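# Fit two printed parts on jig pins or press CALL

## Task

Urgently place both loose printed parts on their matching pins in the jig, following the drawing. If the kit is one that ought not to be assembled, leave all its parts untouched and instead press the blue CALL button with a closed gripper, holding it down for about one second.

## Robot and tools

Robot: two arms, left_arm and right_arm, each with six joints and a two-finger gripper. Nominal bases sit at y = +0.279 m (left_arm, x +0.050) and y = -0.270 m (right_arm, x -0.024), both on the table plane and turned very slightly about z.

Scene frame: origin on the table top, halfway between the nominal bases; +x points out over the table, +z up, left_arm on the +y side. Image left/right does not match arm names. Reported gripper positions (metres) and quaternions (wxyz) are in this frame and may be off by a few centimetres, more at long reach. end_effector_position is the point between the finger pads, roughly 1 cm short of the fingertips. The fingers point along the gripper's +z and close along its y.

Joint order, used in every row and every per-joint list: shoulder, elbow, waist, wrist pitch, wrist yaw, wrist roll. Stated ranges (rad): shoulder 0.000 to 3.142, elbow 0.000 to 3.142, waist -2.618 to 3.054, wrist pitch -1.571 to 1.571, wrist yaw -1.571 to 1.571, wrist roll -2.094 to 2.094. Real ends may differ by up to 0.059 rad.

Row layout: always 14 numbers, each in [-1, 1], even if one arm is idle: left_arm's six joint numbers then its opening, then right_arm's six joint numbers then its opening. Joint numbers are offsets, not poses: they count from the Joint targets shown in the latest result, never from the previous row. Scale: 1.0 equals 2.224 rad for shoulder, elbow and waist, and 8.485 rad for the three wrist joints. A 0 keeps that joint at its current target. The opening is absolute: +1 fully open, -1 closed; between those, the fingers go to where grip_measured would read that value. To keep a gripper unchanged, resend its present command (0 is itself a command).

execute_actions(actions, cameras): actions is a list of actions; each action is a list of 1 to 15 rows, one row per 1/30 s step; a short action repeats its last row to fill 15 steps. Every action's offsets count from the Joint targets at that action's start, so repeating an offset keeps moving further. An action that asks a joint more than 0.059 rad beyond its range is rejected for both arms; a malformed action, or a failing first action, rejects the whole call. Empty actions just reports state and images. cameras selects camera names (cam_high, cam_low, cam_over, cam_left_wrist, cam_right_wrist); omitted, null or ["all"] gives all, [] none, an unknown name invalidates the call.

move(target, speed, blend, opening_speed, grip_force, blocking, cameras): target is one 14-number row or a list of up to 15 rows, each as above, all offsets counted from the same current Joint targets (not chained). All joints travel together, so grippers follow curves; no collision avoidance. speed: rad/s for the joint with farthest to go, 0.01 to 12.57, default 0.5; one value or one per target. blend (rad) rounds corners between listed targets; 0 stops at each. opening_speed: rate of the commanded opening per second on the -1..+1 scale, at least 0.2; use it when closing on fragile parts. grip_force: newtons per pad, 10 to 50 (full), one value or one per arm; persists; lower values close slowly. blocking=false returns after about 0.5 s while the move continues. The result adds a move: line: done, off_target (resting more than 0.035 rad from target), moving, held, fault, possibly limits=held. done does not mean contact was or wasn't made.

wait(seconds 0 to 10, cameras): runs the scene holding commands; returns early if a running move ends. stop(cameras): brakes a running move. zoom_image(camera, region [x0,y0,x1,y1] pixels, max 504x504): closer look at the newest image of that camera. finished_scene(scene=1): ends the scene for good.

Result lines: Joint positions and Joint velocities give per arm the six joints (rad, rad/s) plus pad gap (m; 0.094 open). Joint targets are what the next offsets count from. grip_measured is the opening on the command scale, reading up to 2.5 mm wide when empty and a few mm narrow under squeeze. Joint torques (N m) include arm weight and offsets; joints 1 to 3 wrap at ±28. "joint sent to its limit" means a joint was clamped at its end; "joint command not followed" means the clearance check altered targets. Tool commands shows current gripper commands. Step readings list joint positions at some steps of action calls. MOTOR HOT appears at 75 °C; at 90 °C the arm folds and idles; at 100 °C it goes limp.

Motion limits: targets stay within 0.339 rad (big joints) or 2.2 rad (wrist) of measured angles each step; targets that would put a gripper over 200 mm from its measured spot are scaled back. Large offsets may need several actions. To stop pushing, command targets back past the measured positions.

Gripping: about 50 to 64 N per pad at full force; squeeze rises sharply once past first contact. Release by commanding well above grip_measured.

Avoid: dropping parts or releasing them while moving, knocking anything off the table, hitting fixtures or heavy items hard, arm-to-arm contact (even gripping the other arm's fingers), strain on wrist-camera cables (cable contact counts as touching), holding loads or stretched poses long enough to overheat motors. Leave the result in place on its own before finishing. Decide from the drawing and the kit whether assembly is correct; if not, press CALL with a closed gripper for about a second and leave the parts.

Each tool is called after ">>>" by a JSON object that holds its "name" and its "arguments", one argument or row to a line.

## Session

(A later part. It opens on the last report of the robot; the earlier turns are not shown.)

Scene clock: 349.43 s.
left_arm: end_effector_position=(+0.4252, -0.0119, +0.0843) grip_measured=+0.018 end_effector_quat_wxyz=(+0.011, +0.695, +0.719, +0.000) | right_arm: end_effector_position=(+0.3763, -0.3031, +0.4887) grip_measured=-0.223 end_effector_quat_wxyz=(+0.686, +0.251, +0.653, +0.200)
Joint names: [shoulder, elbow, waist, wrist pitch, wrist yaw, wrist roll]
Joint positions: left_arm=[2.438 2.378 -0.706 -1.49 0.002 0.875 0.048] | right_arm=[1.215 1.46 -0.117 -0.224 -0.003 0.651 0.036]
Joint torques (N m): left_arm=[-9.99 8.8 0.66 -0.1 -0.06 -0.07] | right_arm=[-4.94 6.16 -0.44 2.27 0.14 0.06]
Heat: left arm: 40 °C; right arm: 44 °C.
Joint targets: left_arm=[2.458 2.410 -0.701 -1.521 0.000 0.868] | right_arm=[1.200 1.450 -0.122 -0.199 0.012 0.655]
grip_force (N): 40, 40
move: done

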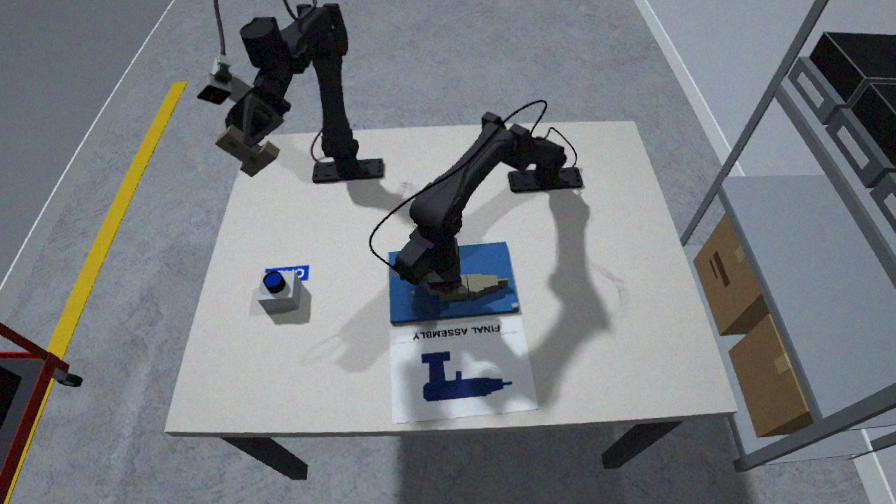

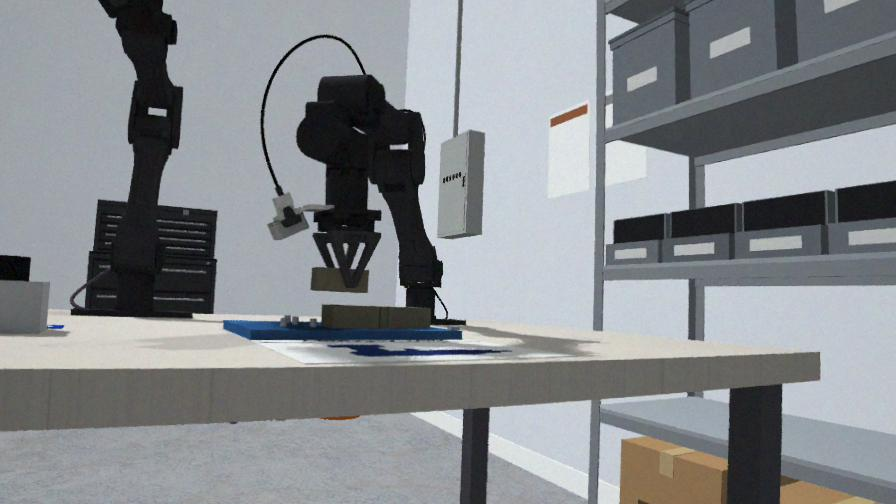

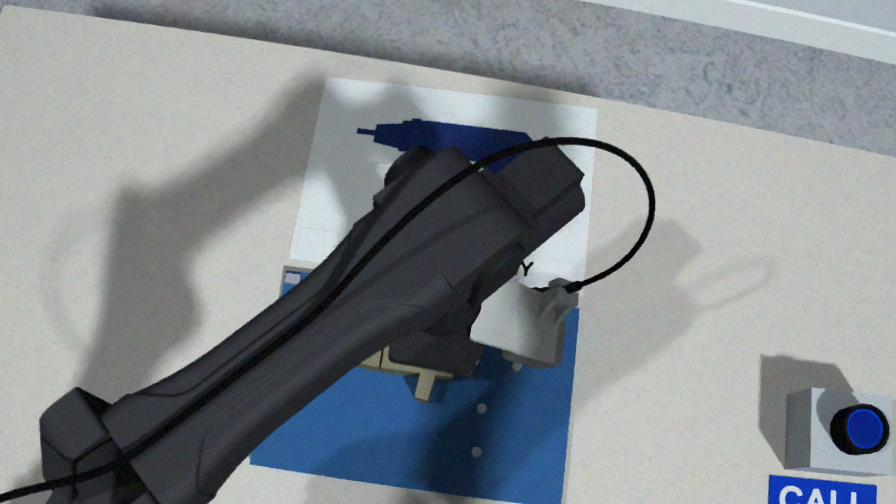

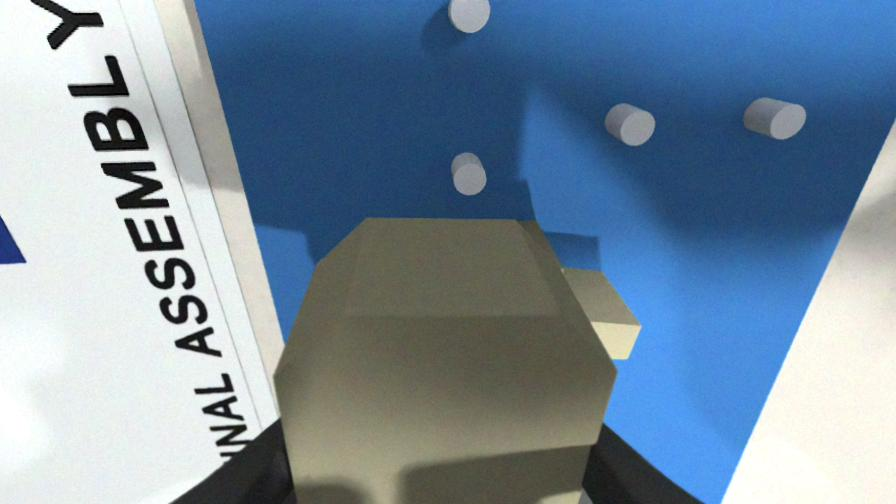

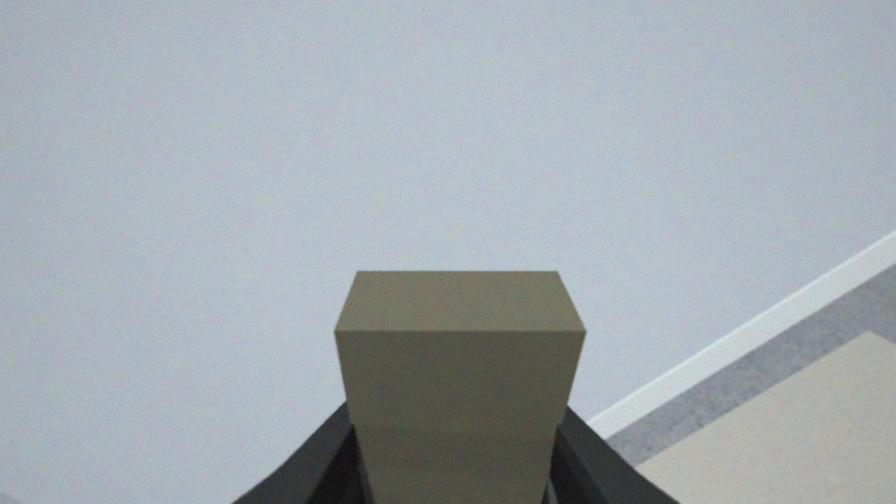

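>>> {"name": "move", "arguments": {
  "target": [
    [0.0076,-0.0202,-0.0342,0.0219,0,-0.0119,-0.2,0,0,0,0,0,0,-0.4],
    [0.0719,0.0742,-0.0342,0.0019,0,-0.0119,-0.2,0,0,0,0,0,0,-0.4]
  ],
  "speed": [0.3,0.2]
}}

>>> {"name": "zoom_image", "arguments": {
  "camera": "cam_low",
  "region": [220, 260, 380, 360]
}}

Scene clock: 383.83 s.
left_arm: end_effector_position=(+0.4267, -0.0577, +0.0541) grip_measured=+0.018 end_effector_quat_wxyz=(+0.025, +0.684, +0.729, +0.001) | right_arm: end_effector_position=(+0.3763, -0.3031, +0.4887) grip_measured=-0.223 end_effector_quat_wxyz=(+0.686, +0.251, +0.653, +0.200)
Joint names: [shoulder, elbow, waist, wrist pitch, wrist yaw, wrist roll]
Joint positions: left_arm=[2.592 2.543 -0.777 -1.472 0 0.775 0.048] | right_arm=[1.215 1.46 -0.117 -0.224 -0.003 0.651 0.036]
Joint torques (N m): left_arm=[-10.4 8.95 0.03 -0.03 -0.04 -0.09] | right_arm=[-4.92 6.13 -0.44 2.27 0.14 0.06]
Motor temperatures (°C): left_arm=[37 37 33 35 29 29 32] | right_arm=[39 38 30 48 28 29 33]
Heat: left arm: 37 °C; right arm: 48 °C.
Joint targets: left_arm=[2.618 2.575 -0.776 -1.505 0.000 0.768] | right_arm=[1.200 1.450 -0.122 -0.199 0.012 0.655]
grip_force (N): 40, 40
move: done

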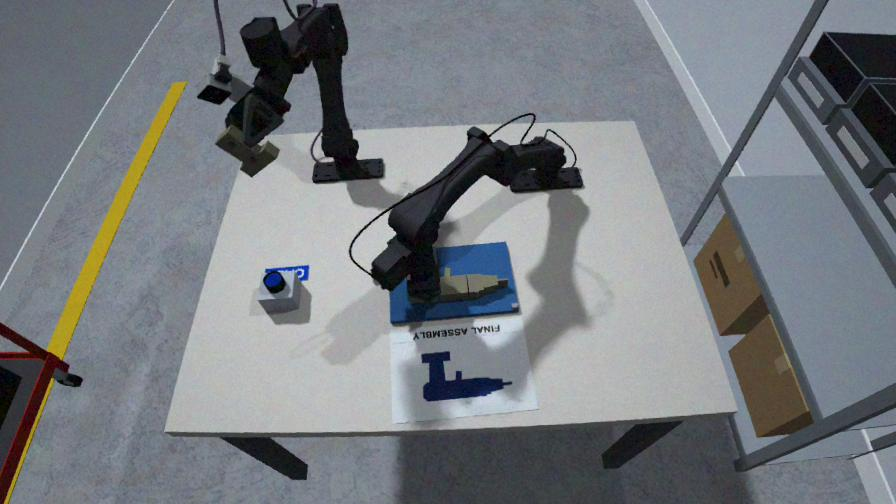

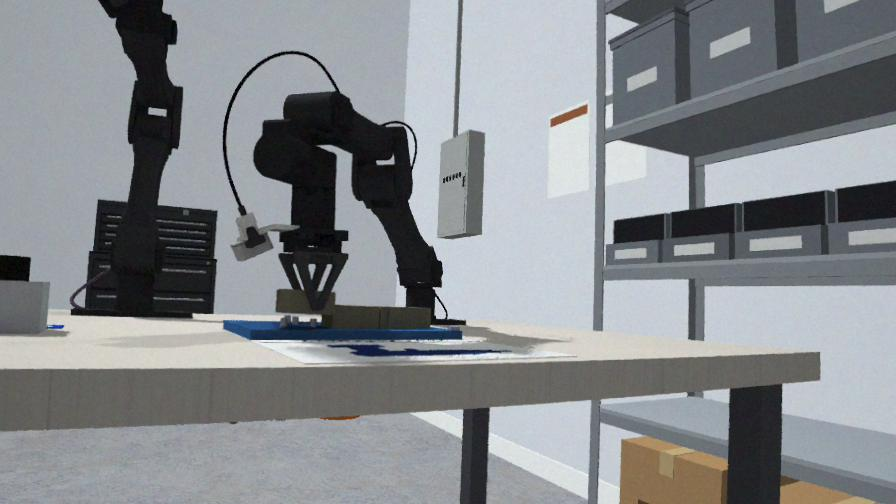

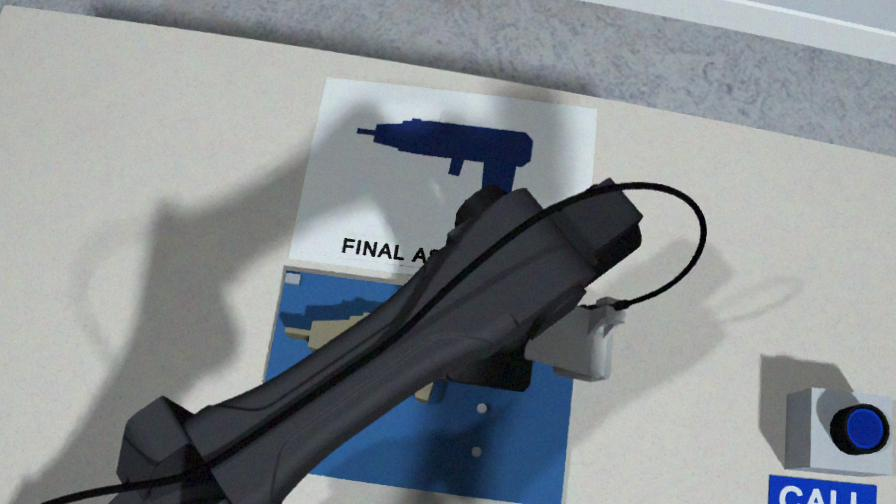

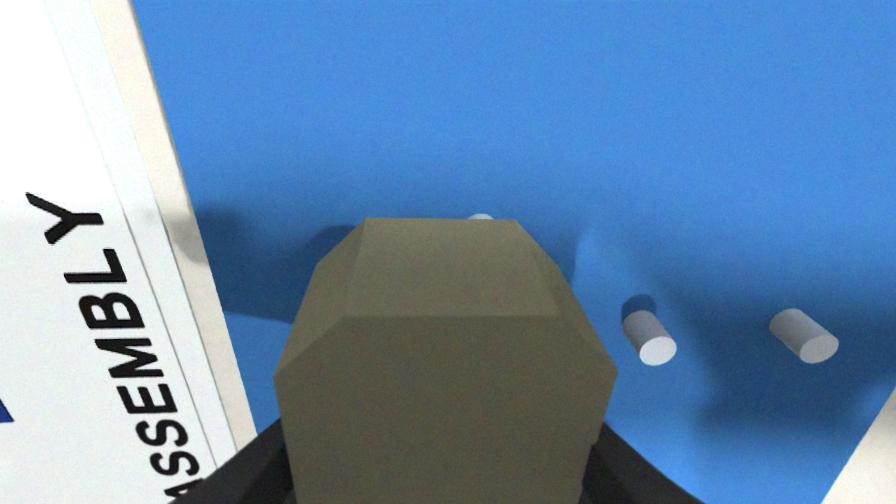

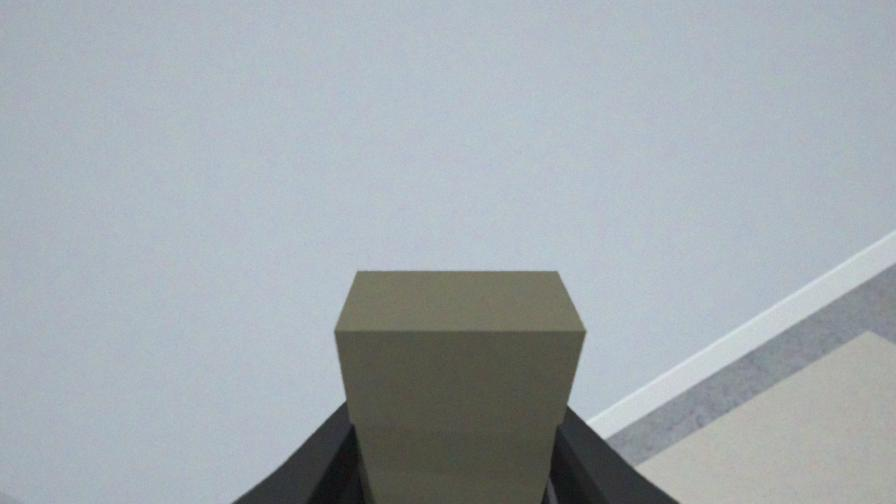

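Scaled by 3.150.

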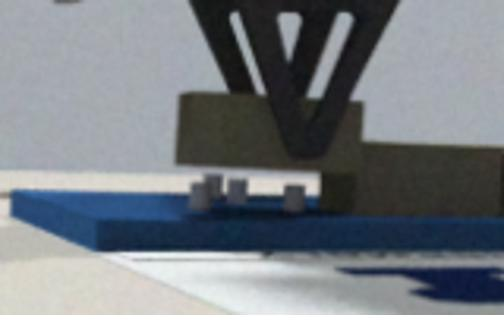

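>>> {"name": "zoom_image", "arguments": {
  "camera": "cam_low",
  "region": [270, 280, 350, 340]
}}

Scaled by 6.300.

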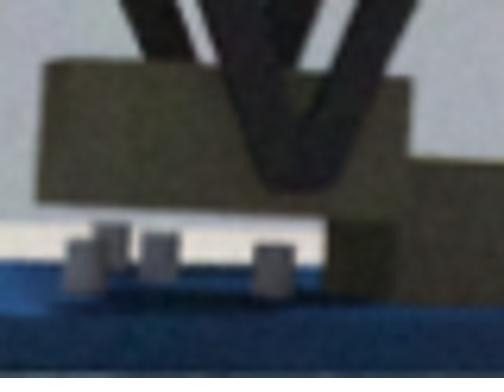

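>>> {"name": "zoom_image", "arguments": {
  "camera": "cam_left_wrist",
  "region": [420, 180, 700, 380]
}}

Scaled by 1.800.

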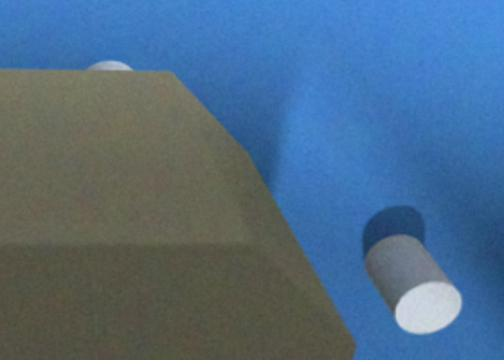

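>>> {"name": "execute_actions", "arguments": {
  "actions": [],
  "cameras": ["cam_high","cam_low","cam_over","cam_left_wrist"]
}}

>>> {"name": "zoom_image", "arguments": {
  "camera": "cam_high",
  "region": [385, 240, 475, 330]
}}

>>> {"name": "zoom_image", "arguments": {
  "camera": "cam_low",
  "region": [220, 290, 470, 350]
}}

>>> {"name": "zoom_image", "arguments": {
  "camera": "cam_over",
  "region": [400, 320, 600, 470]
}}

Scene clock: 448.73 s.
left_arm: end_effector_position=(+0.4267, -0.0577, +0.0540) grip_measured=+0.018 end_effector_quat_wxyz=(+0.024, +0.684, +0.729, +0.001) | right_arm: end_effector_position=(+0.3763, -0.3031, +0.4887) grip_measured=-0.223 end_effector_quat_wxyz=(+0.686, +0.251, +0.653, +0.200)
Joint names: [shoulder, elbow, waist, wrist pitch, wrist yaw, wrist roll]
Joint positions: left_arm=[2.592 2.543 -0.777 -1.472 0 0.775 0.048] | right_arm=[1.215 1.46 -0.117 -0.224 -0.003 0.651 0.036]
Joint velocities: within noise
Joint torques (N m): left_arm=[-10.43 8.91 0.03 -0.06 -0.02 -0.07] | right_arm=[-4.96 6.13 -0.46 2.26 0.14 0.06]
Motor temperatures (°C): left_arm=[42 36 33 33 29 29 33] | right_arm=[37 38 30 51 28 28 34]
Heat: left arm: 42 °C; right arm: 51 °C.
Joint targets: left_arm=[2.618 2.575 -0.776 -1.505 0.000 0.768] | right_arm=[1.200 1.450 -0.122 -0.199 0.012 0.655]
Tool commands: left_gripper/opening=-0.2 right_gripper/opening=-0.4
grip_force (N): 40, 40
Images, in order (width x height): cam_high 896x504, cam_low 896x504, cam_over 896x504, cam_left_wrist 896x504.

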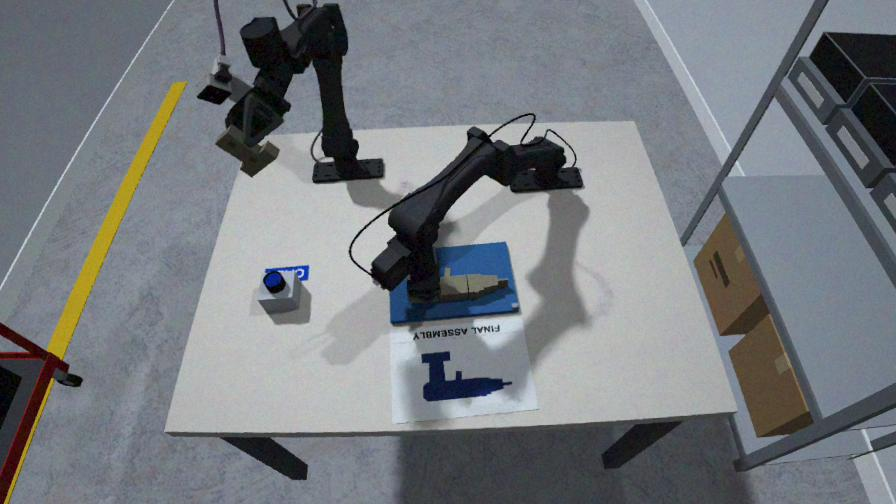

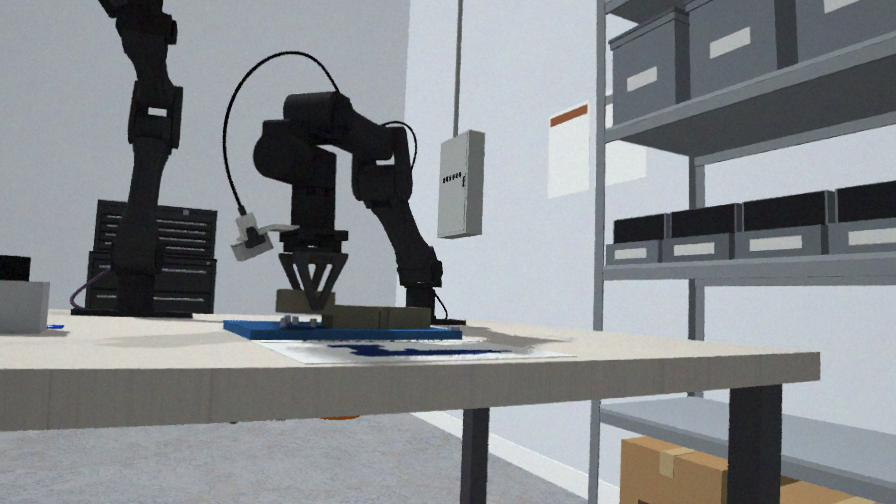

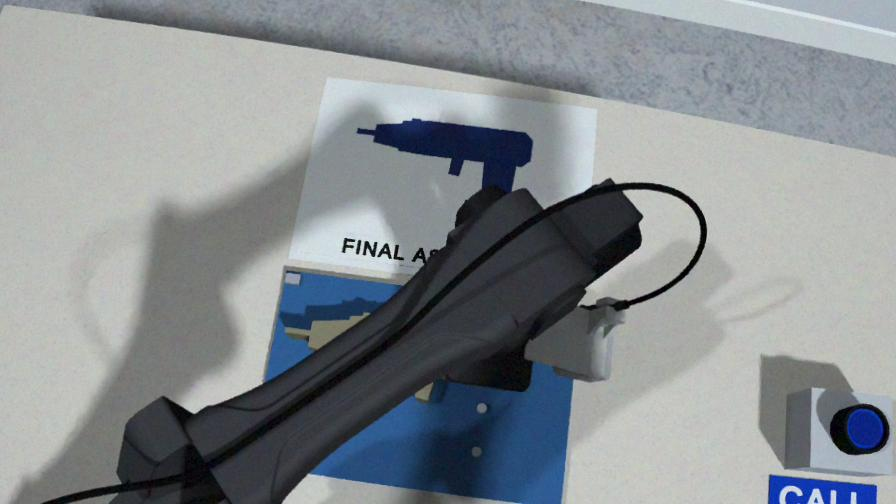

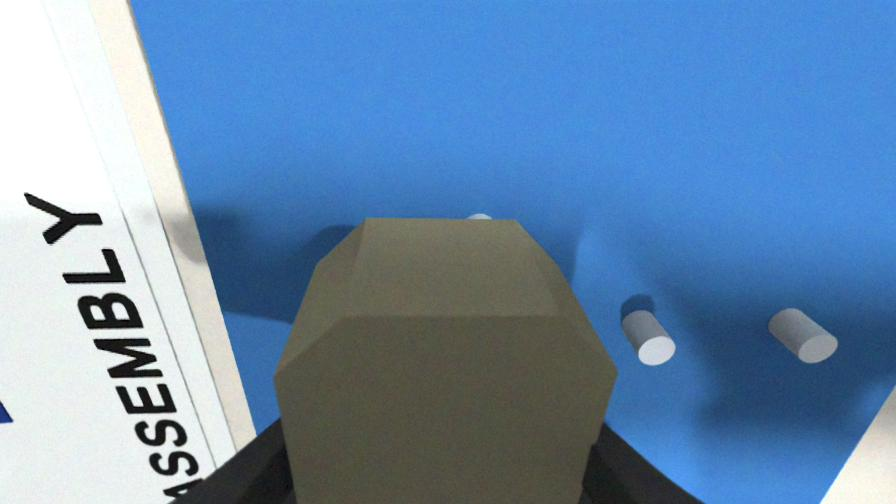

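Scaled by 5.600.

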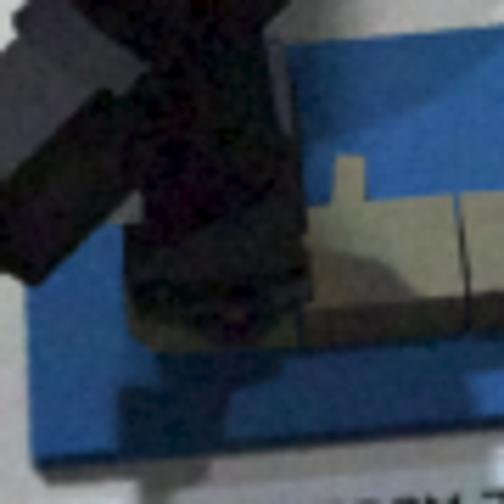

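Scaled by 2.016.

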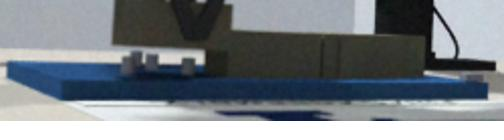

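Scaled by 2.520.

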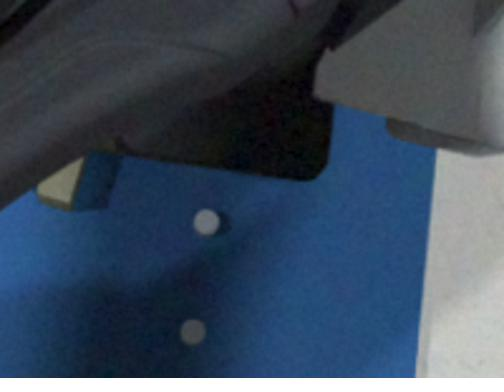

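>>> {"name": "zoom_image", "arguments": {
  "camera": "cam_high",
  "region": [405, 280, 445, 310]
}}

>>> {"name": "zoom_image", "arguments": {
  "camera": "cam_low",
  "region": [315, 295, 355, 335]
}}

Scaled by 12.600.

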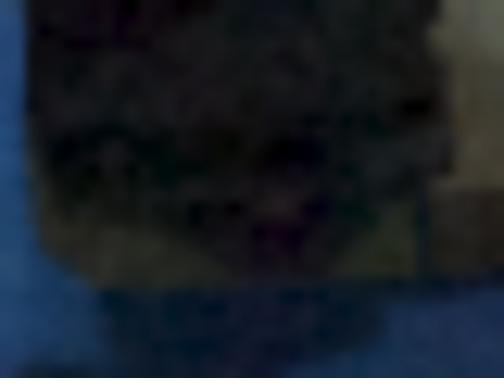

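Scaled by 12.600.

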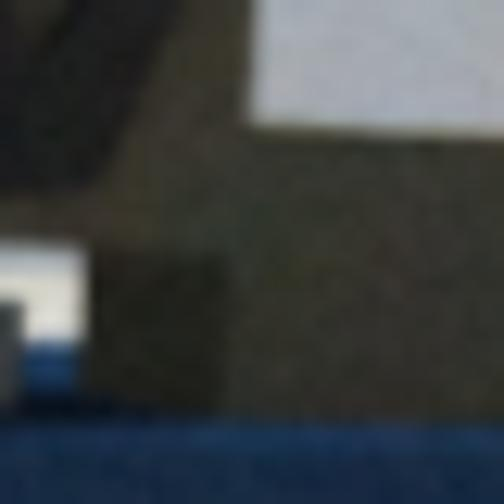

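>>> {"name": "move", "arguments": {
  "target": [-0.0283,-0.0405,-0.0054,0.0088,0,-0.0013,-0.2,0,0,0,0,0,0,-0.4],
  "speed": 0.15
}}

>>> {"name": "zoom_image", "arguments": {
  "camera": "cam_high",
  "region": [395, 270, 455, 310]
}}

>>> {"name": "zoom_image", "arguments": {
  "camera": "cam_low",
  "region": [270, 280, 350, 340]
}}

Scene clock: 497.47 s.
left_arm: end_effector_position=(+0.4257, -0.0586, +0.0473) grip_measured=+0.018 end_effector_quat_wxyz=(+0.023, +0.681, +0.732, +0.001) | right_arm: end_effector_position=(+0.3763, -0.3031, +0.4887) grip_measured=-0.223 end_effector_quat_wxyz=(+0.686, +0.251, +0.653, +0.200)
Joint names: [shoulder, elbow, waist, wrist pitch, wrist yaw, wrist roll]
Joint positions: left_arm=[2.588 2.507 -0.78 -1.445 -0.002 0.764 0.048] | right_arm=[1.215 1.46 -0.117 -0.224 -0.003 0.651 0.036]
Joint torques (N m): left_arm=[-14.6 4.22 -0.83 0.47 -0.03 -0.09] | right_arm=[-4.94 6.15 -0.47 2.27 0.14 0.07]
Heat: left arm: 43 °C; right arm: 53 °C.
Joint targets: left_arm=[2.555 2.485 -0.788 -1.430 0.000 0.757] | right_arm=[1.200 1.450 -0.122 -0.199 0.012 0.655]
grip_force (N): 40, 40
move: done

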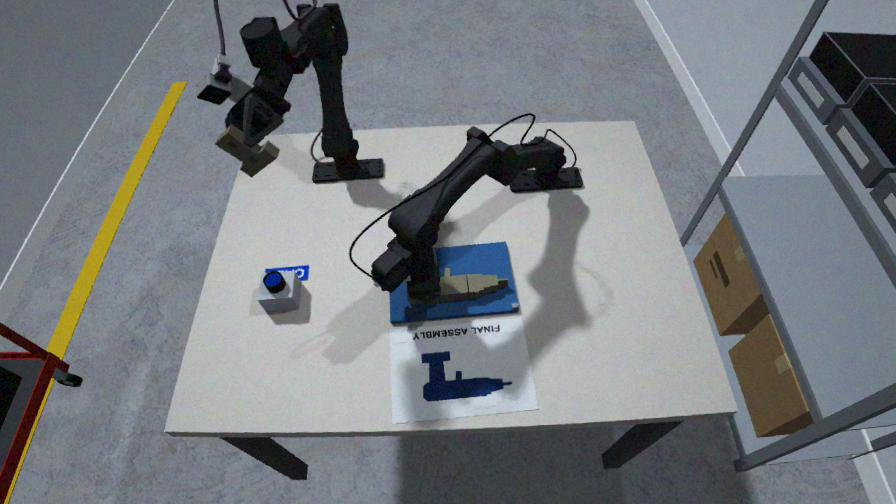

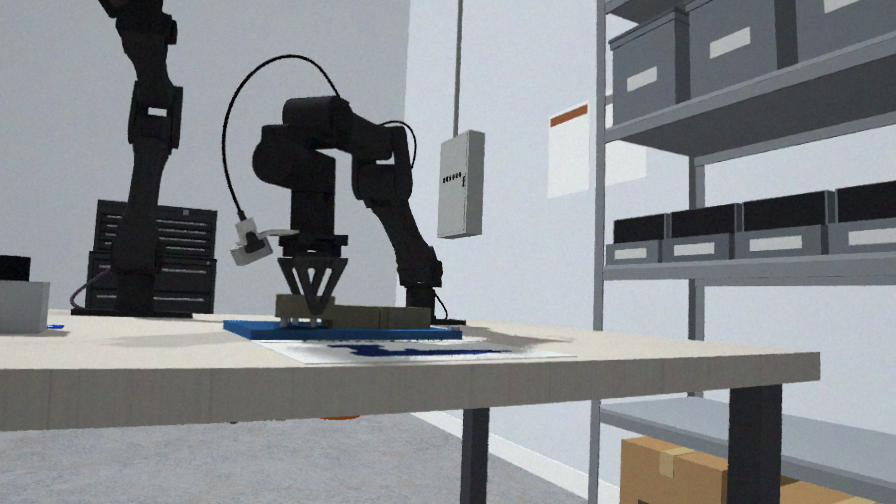

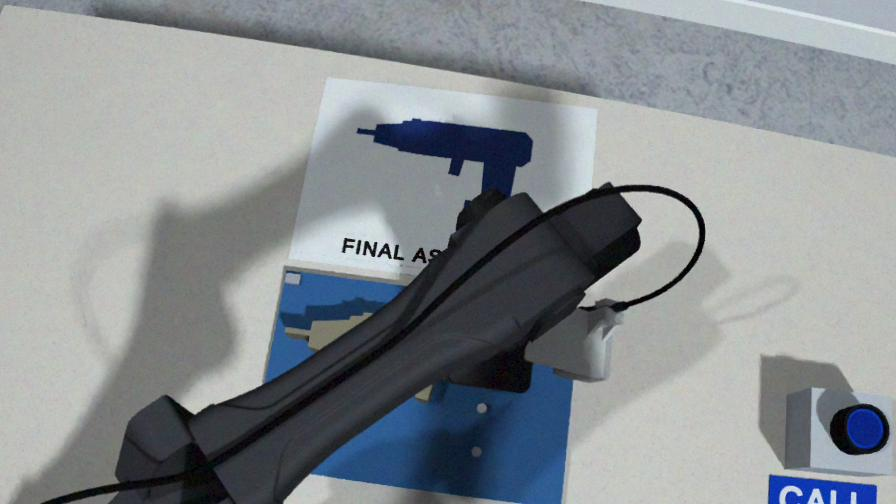

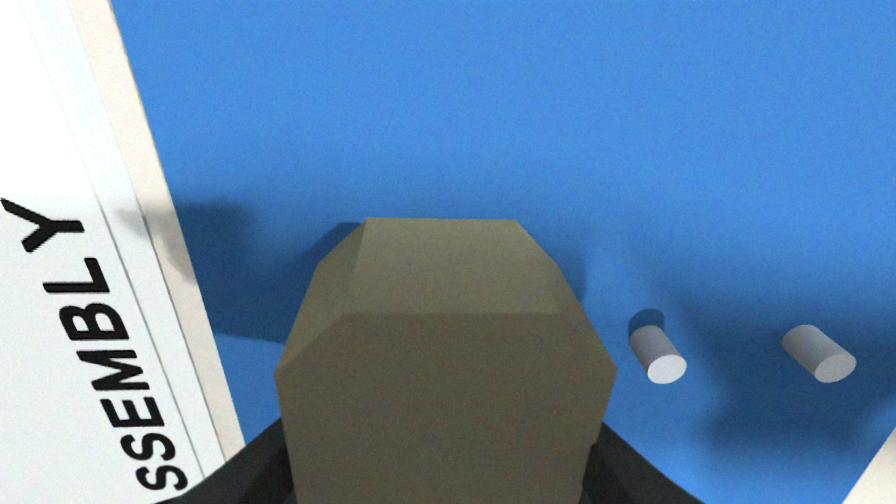

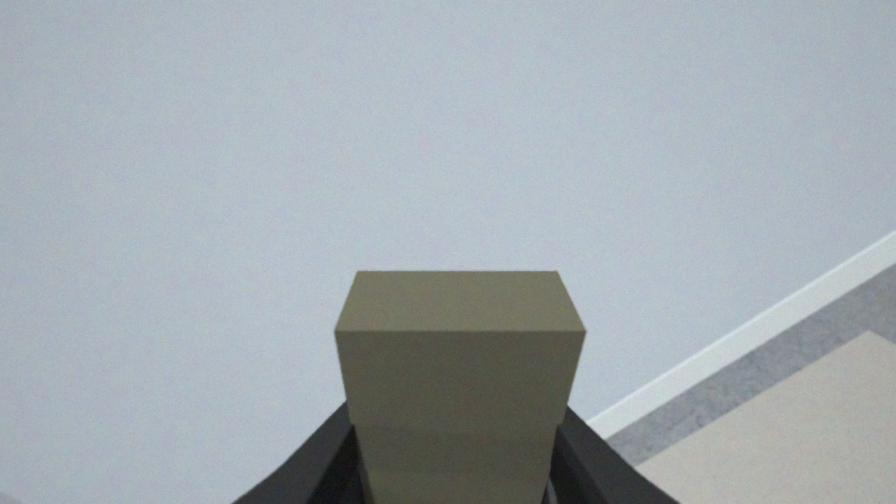

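Scaled by 8.400.

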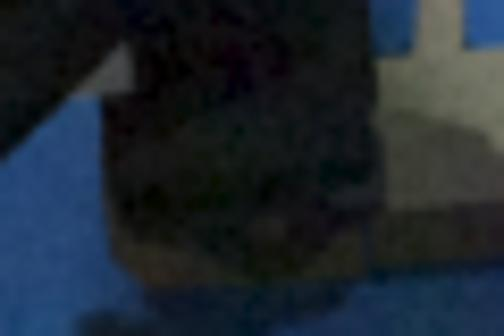

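Scaled by 6.300.

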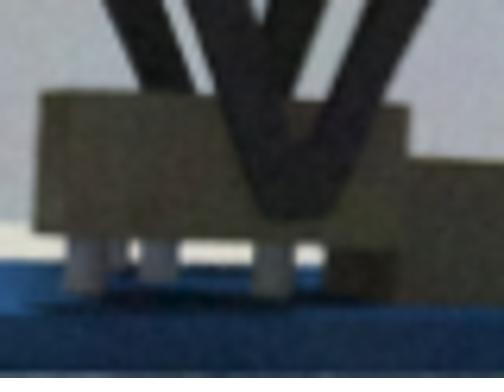

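>>> {"name": "move", "arguments": {
  "target": [-0.0103,-0.0135,-0.0067,0,0,-0.0018,-0.2,0,0,0,0,0,0,-0.4],
  "speed": 0.15,
  "cameras": ["cam_low","cam_high","cam_left_wrist"]
}}

>>> {"name": "zoom_image", "arguments": {
  "camera": "cam_low",
  "region": [270, 280, 350, 340]
}}

>>> {"name": "zoom_image", "arguments": {
  "camera": "cam_high",
  "region": [395, 270, 455, 310]
}}

Scene clock: 519.20 s.
left_arm: end_effector_position=(+0.4249, -0.0590, +0.0476) grip_measured=+0.018 end_effector_quat_wxyz=(+0.026, +0.679, +0.734, +0.010) | right_arm: end_effector_position=(+0.3763, -0.3031, +0.4887) grip_measured=-0.223 end_effector_quat_wxyz=(+0.686, +0.251, +0.653, +0.200)
Joint names: [shoulder, elbow, waist, wrist pitch, wrist yaw, wrist roll]
Joint positions: left_arm=[2.571 2.477 -0.788 -1.425 -0.02 0.751 0.048] | right_arm=[1.215 1.46 -0.117 -0.224 -0.003 0.651 0.036]
Joint torques (N m): left_arm=[-15.06 4.31 -1.39 0.24 0.17 -0.11] | right_arm=[-4.94 6.15 -0.47 2.27 0.14 0.07]
Heat: left arm: 44 °C; right arm: 54 °C.
Joint targets: left_arm=[2.532 2.455 -0.803 -1.430 0.000 0.741] | right_arm=[1.200 1.450 -0.122 -0.199 0.012 0.655]
grip_force (N): 40, 40
move: off_target (left_arm); left_arm: the shoulder is farthest, 0.039 rad from its target
Images, in order (width x height): cam_high 896x504, cam_low 896x504, cam_left_wrist 896x504.

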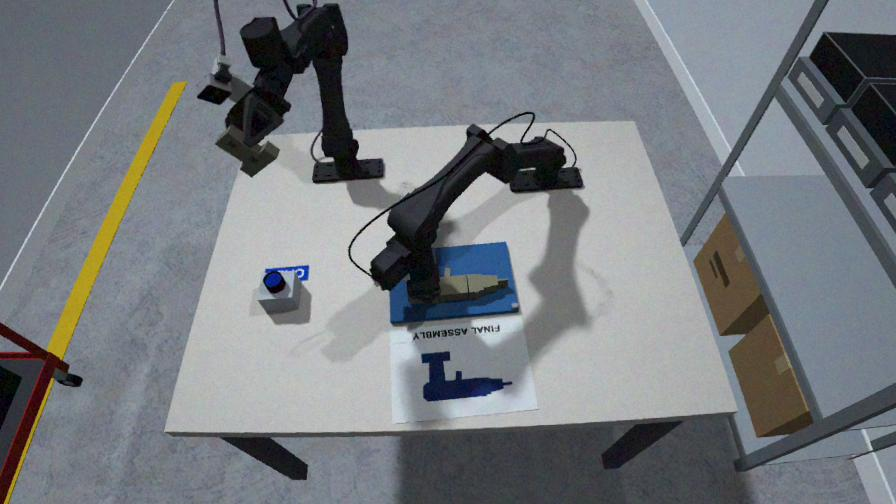

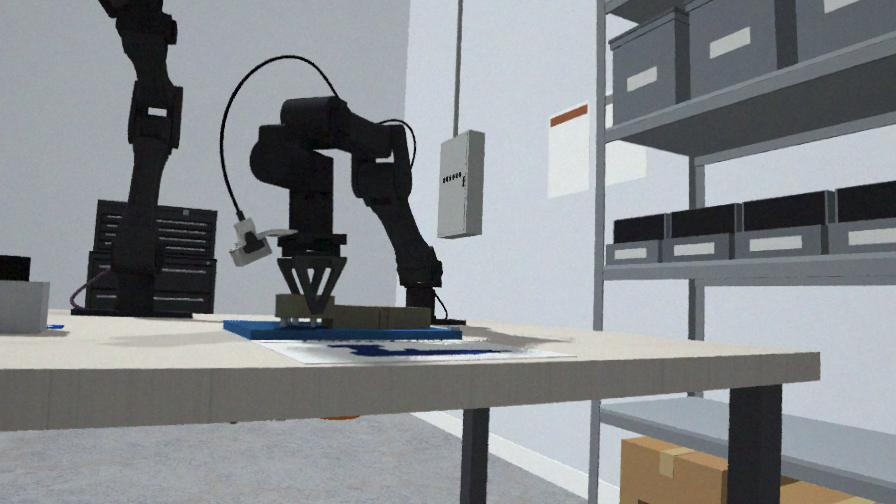

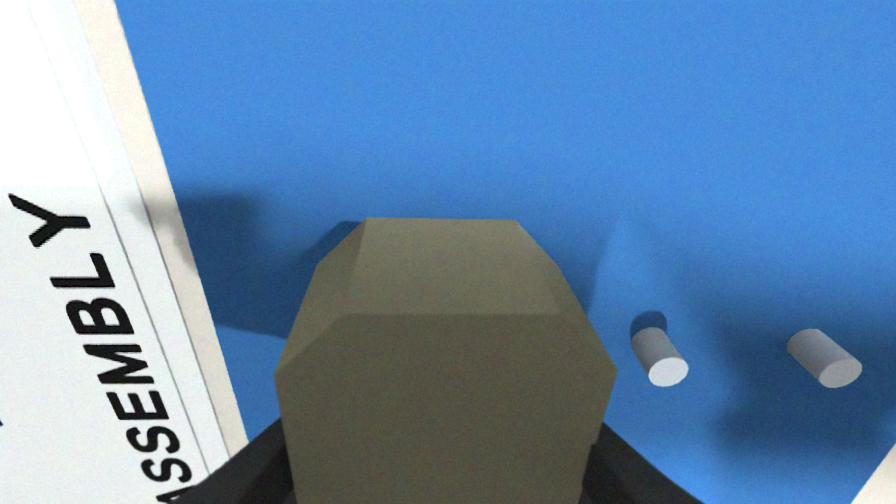

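Scaled by 6.300.

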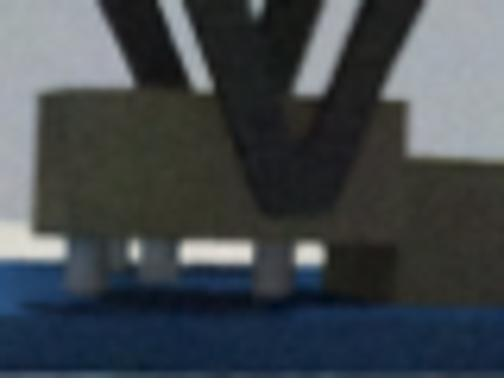

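Scaled by 8.400.

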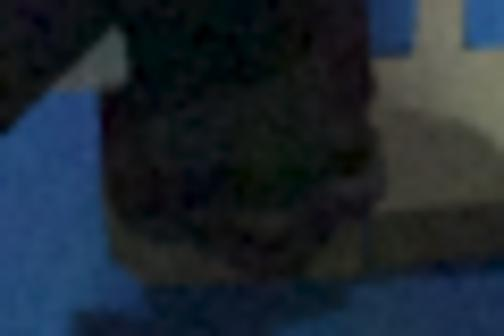

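>>> {"name": "move", "arguments": {
  "target": [-0.0279,-0.0418,0.0013,0.0094,0,0,-0.2,0,0,0,0,0,0,-0.4],
  "speed": 0.2,
  "cameras": ["cam_low","cam_high","cam_left_wrist"]
}}

>>> {"name": "zoom_image", "arguments": {
  "camera": "cam_low",
  "region": [270, 280, 350, 340]
}}

>>> {"name": "zoom_image", "arguments": {
  "camera": "cam_high",
  "region": [395, 270, 455, 310]
}}

Scene clock: 526.57 s.
left_arm: end_effector_position=(+0.4250, -0.0590, +0.0489) grip_measured=+0.018 end_effector_quat_wxyz=(+0.039, +0.678, +0.734, +0.010) | right_arm: end_effector_position=(+0.3763, -0.3031, +0.4887) grip_measured=-0.223 end_effector_quat_wxyz=(+0.686, +0.251, +0.653, +0.200)
Joint names: [shoulder, elbow, waist, wrist pitch, wrist yaw, wrist roll]
Joint positions: left_arm=[2.518 2.38 -0.788 -1.355 -0.021 0.75 0.048] | right_arm=[1.215 1.46 -0.117 -0.224 -0.003 0.651 0.036]
Joint torques (N m): left_arm=[-15.5 4.64 -1.07 0.41 0.18 -0.09] | right_arm=[-4.92 6.16 -0.5 2.26 0.14 0.06]
Heat: left arm: 45 °C; right arm: 54 °C.
Joint targets: left_arm=[2.470 2.362 -0.800 -1.350 0.000 0.742] | right_arm=[1.200 1.450 -0.122 -0.199 0.012 0.655]
grip_force (N): 40, 40
move: off_target (left_arm); left_arm: the shoulder is farthest, 0.048 rad from its target
Images, in order (width x height): cam_high 896x504, cam_low 896x504, cam_left_wrist 896x504.

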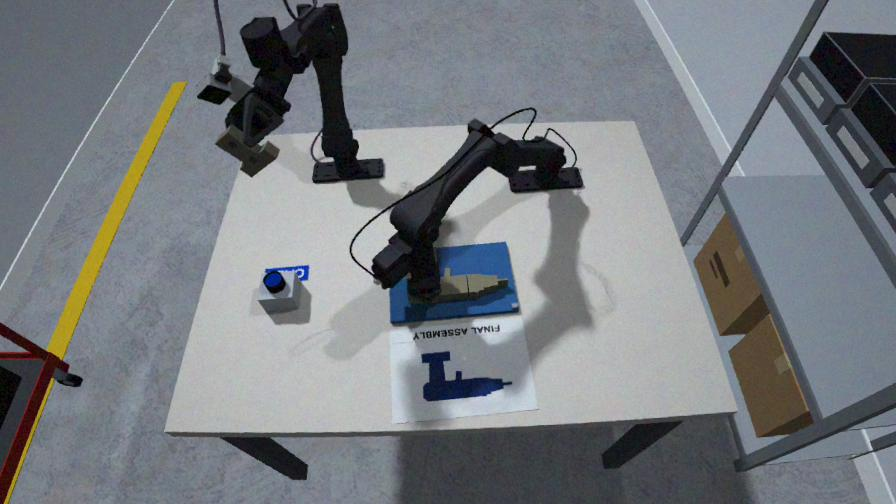

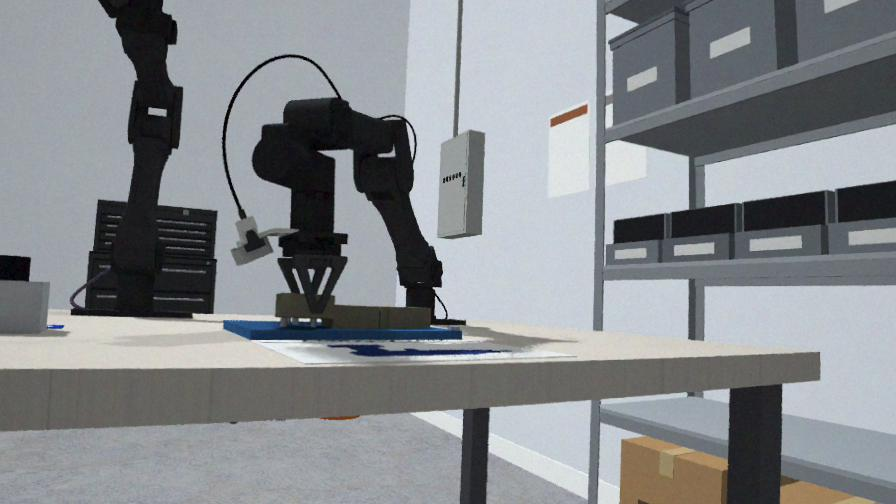

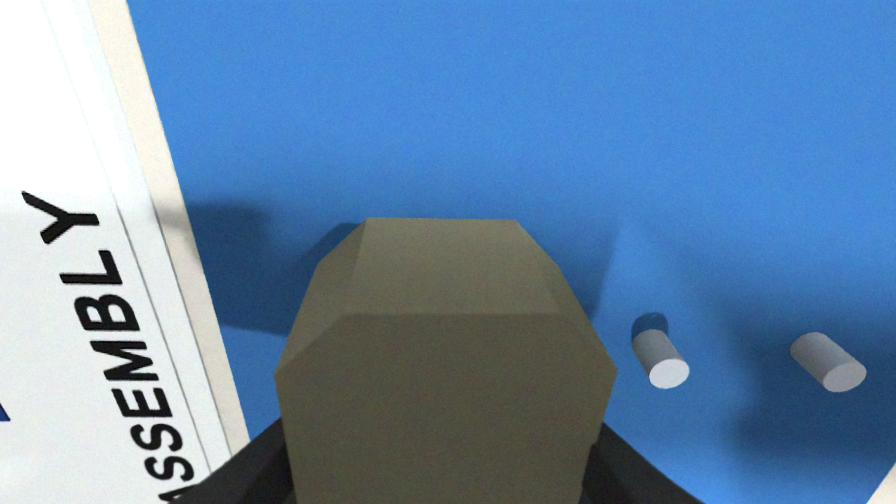

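Scaled by 6.300.

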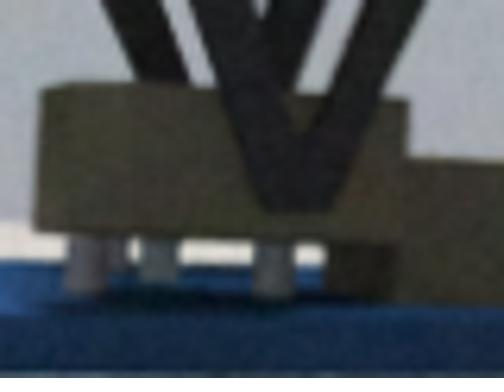

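Scaled by 8.400.

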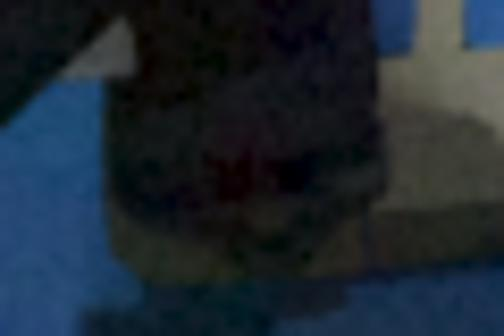

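>>> {"name": "move", "arguments": {
  "target": [-0.0135,-0.0027,-0.0045,-0.0059,0,0,-0.2,0,0,0,0,0,0,-0.4],
  "speed": 0.2,
  "cameras": ["cam_low","cam_left_wrist"]
}}

>>> {"name": "zoom_image", "arguments": {
  "camera": "cam_low",
  "region": [270, 280, 350, 340]
}}

Scene clock: 554.13 s.
left_arm: end_effector_position=(+0.4128, -0.0622, +0.0480) grip_measured=+0.018 end_effector_quat_wxyz=(+0.027, +0.685, +0.728, +0.005) | right_arm: end_effector_position=(+0.3763, -0.3031, +0.4887) grip_measured=-0.223 end_effector_quat_wxyz=(+0.686, +0.251, +0.653, +0.200)
Joint names: [shoulder, elbow, waist, wrist pitch, wrist yaw, wrist roll]
Joint positions: left_arm=[2.511 2.366 -0.806 -1.371 -0.011 0.749 0.048] | right_arm=[1.215 1.46 -0.117 -0.224 -0.003 0.651 0.036]
Joint torques (N m): left_arm=[-17.31 5.35 -0.38 0 0.07 -0.11] | right_arm=[-4.92 6.15 -0.49 2.27 0.14 0.06]
Motor temperatures (°C): left_arm=[50 34 33 31 29 29 33] | right_arm=[36 38 30 55 28 28 34]
Heat: left arm: 50 °C; right arm: 55 °C.
Joint targets: left_arm=[2.440 2.356 -0.810 -1.400 0.000 0.741] | right_arm=[1.200 1.450 -0.122 -0.199 0.012 0.655]
grip_force (N): 40, 40
move: off_target (left_arm); left_arm: the shoulder is farthest, 0.071 rad from its target
Images, in order (width x height): cam_low 896x504, cam_left_wrist 896x504.

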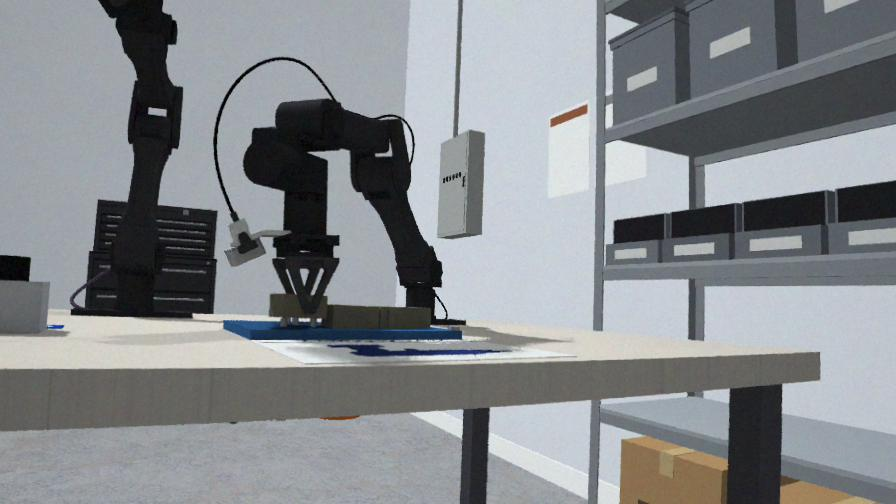

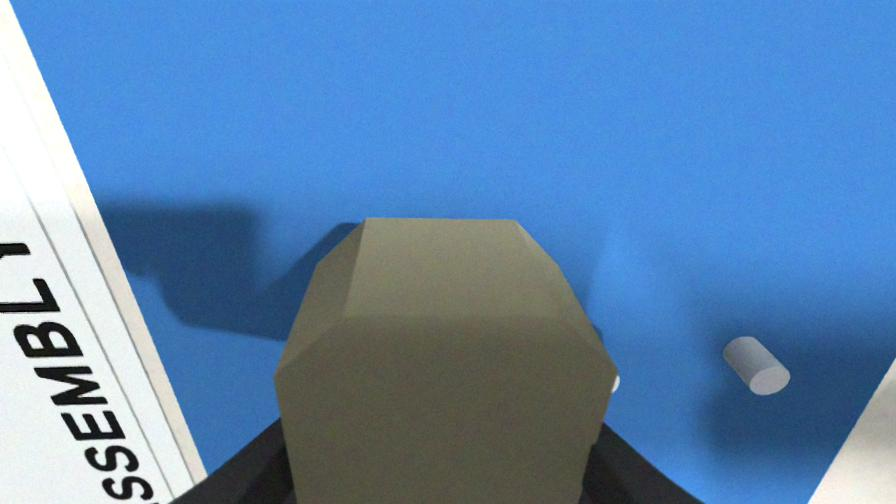

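Scaled by 6.300.

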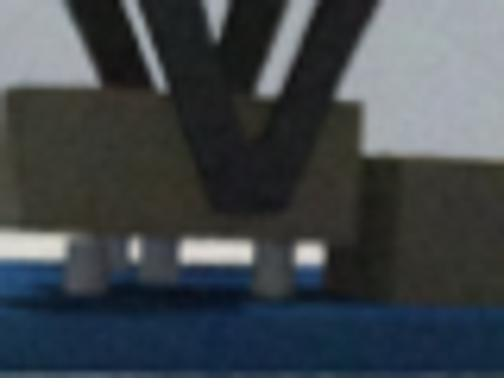

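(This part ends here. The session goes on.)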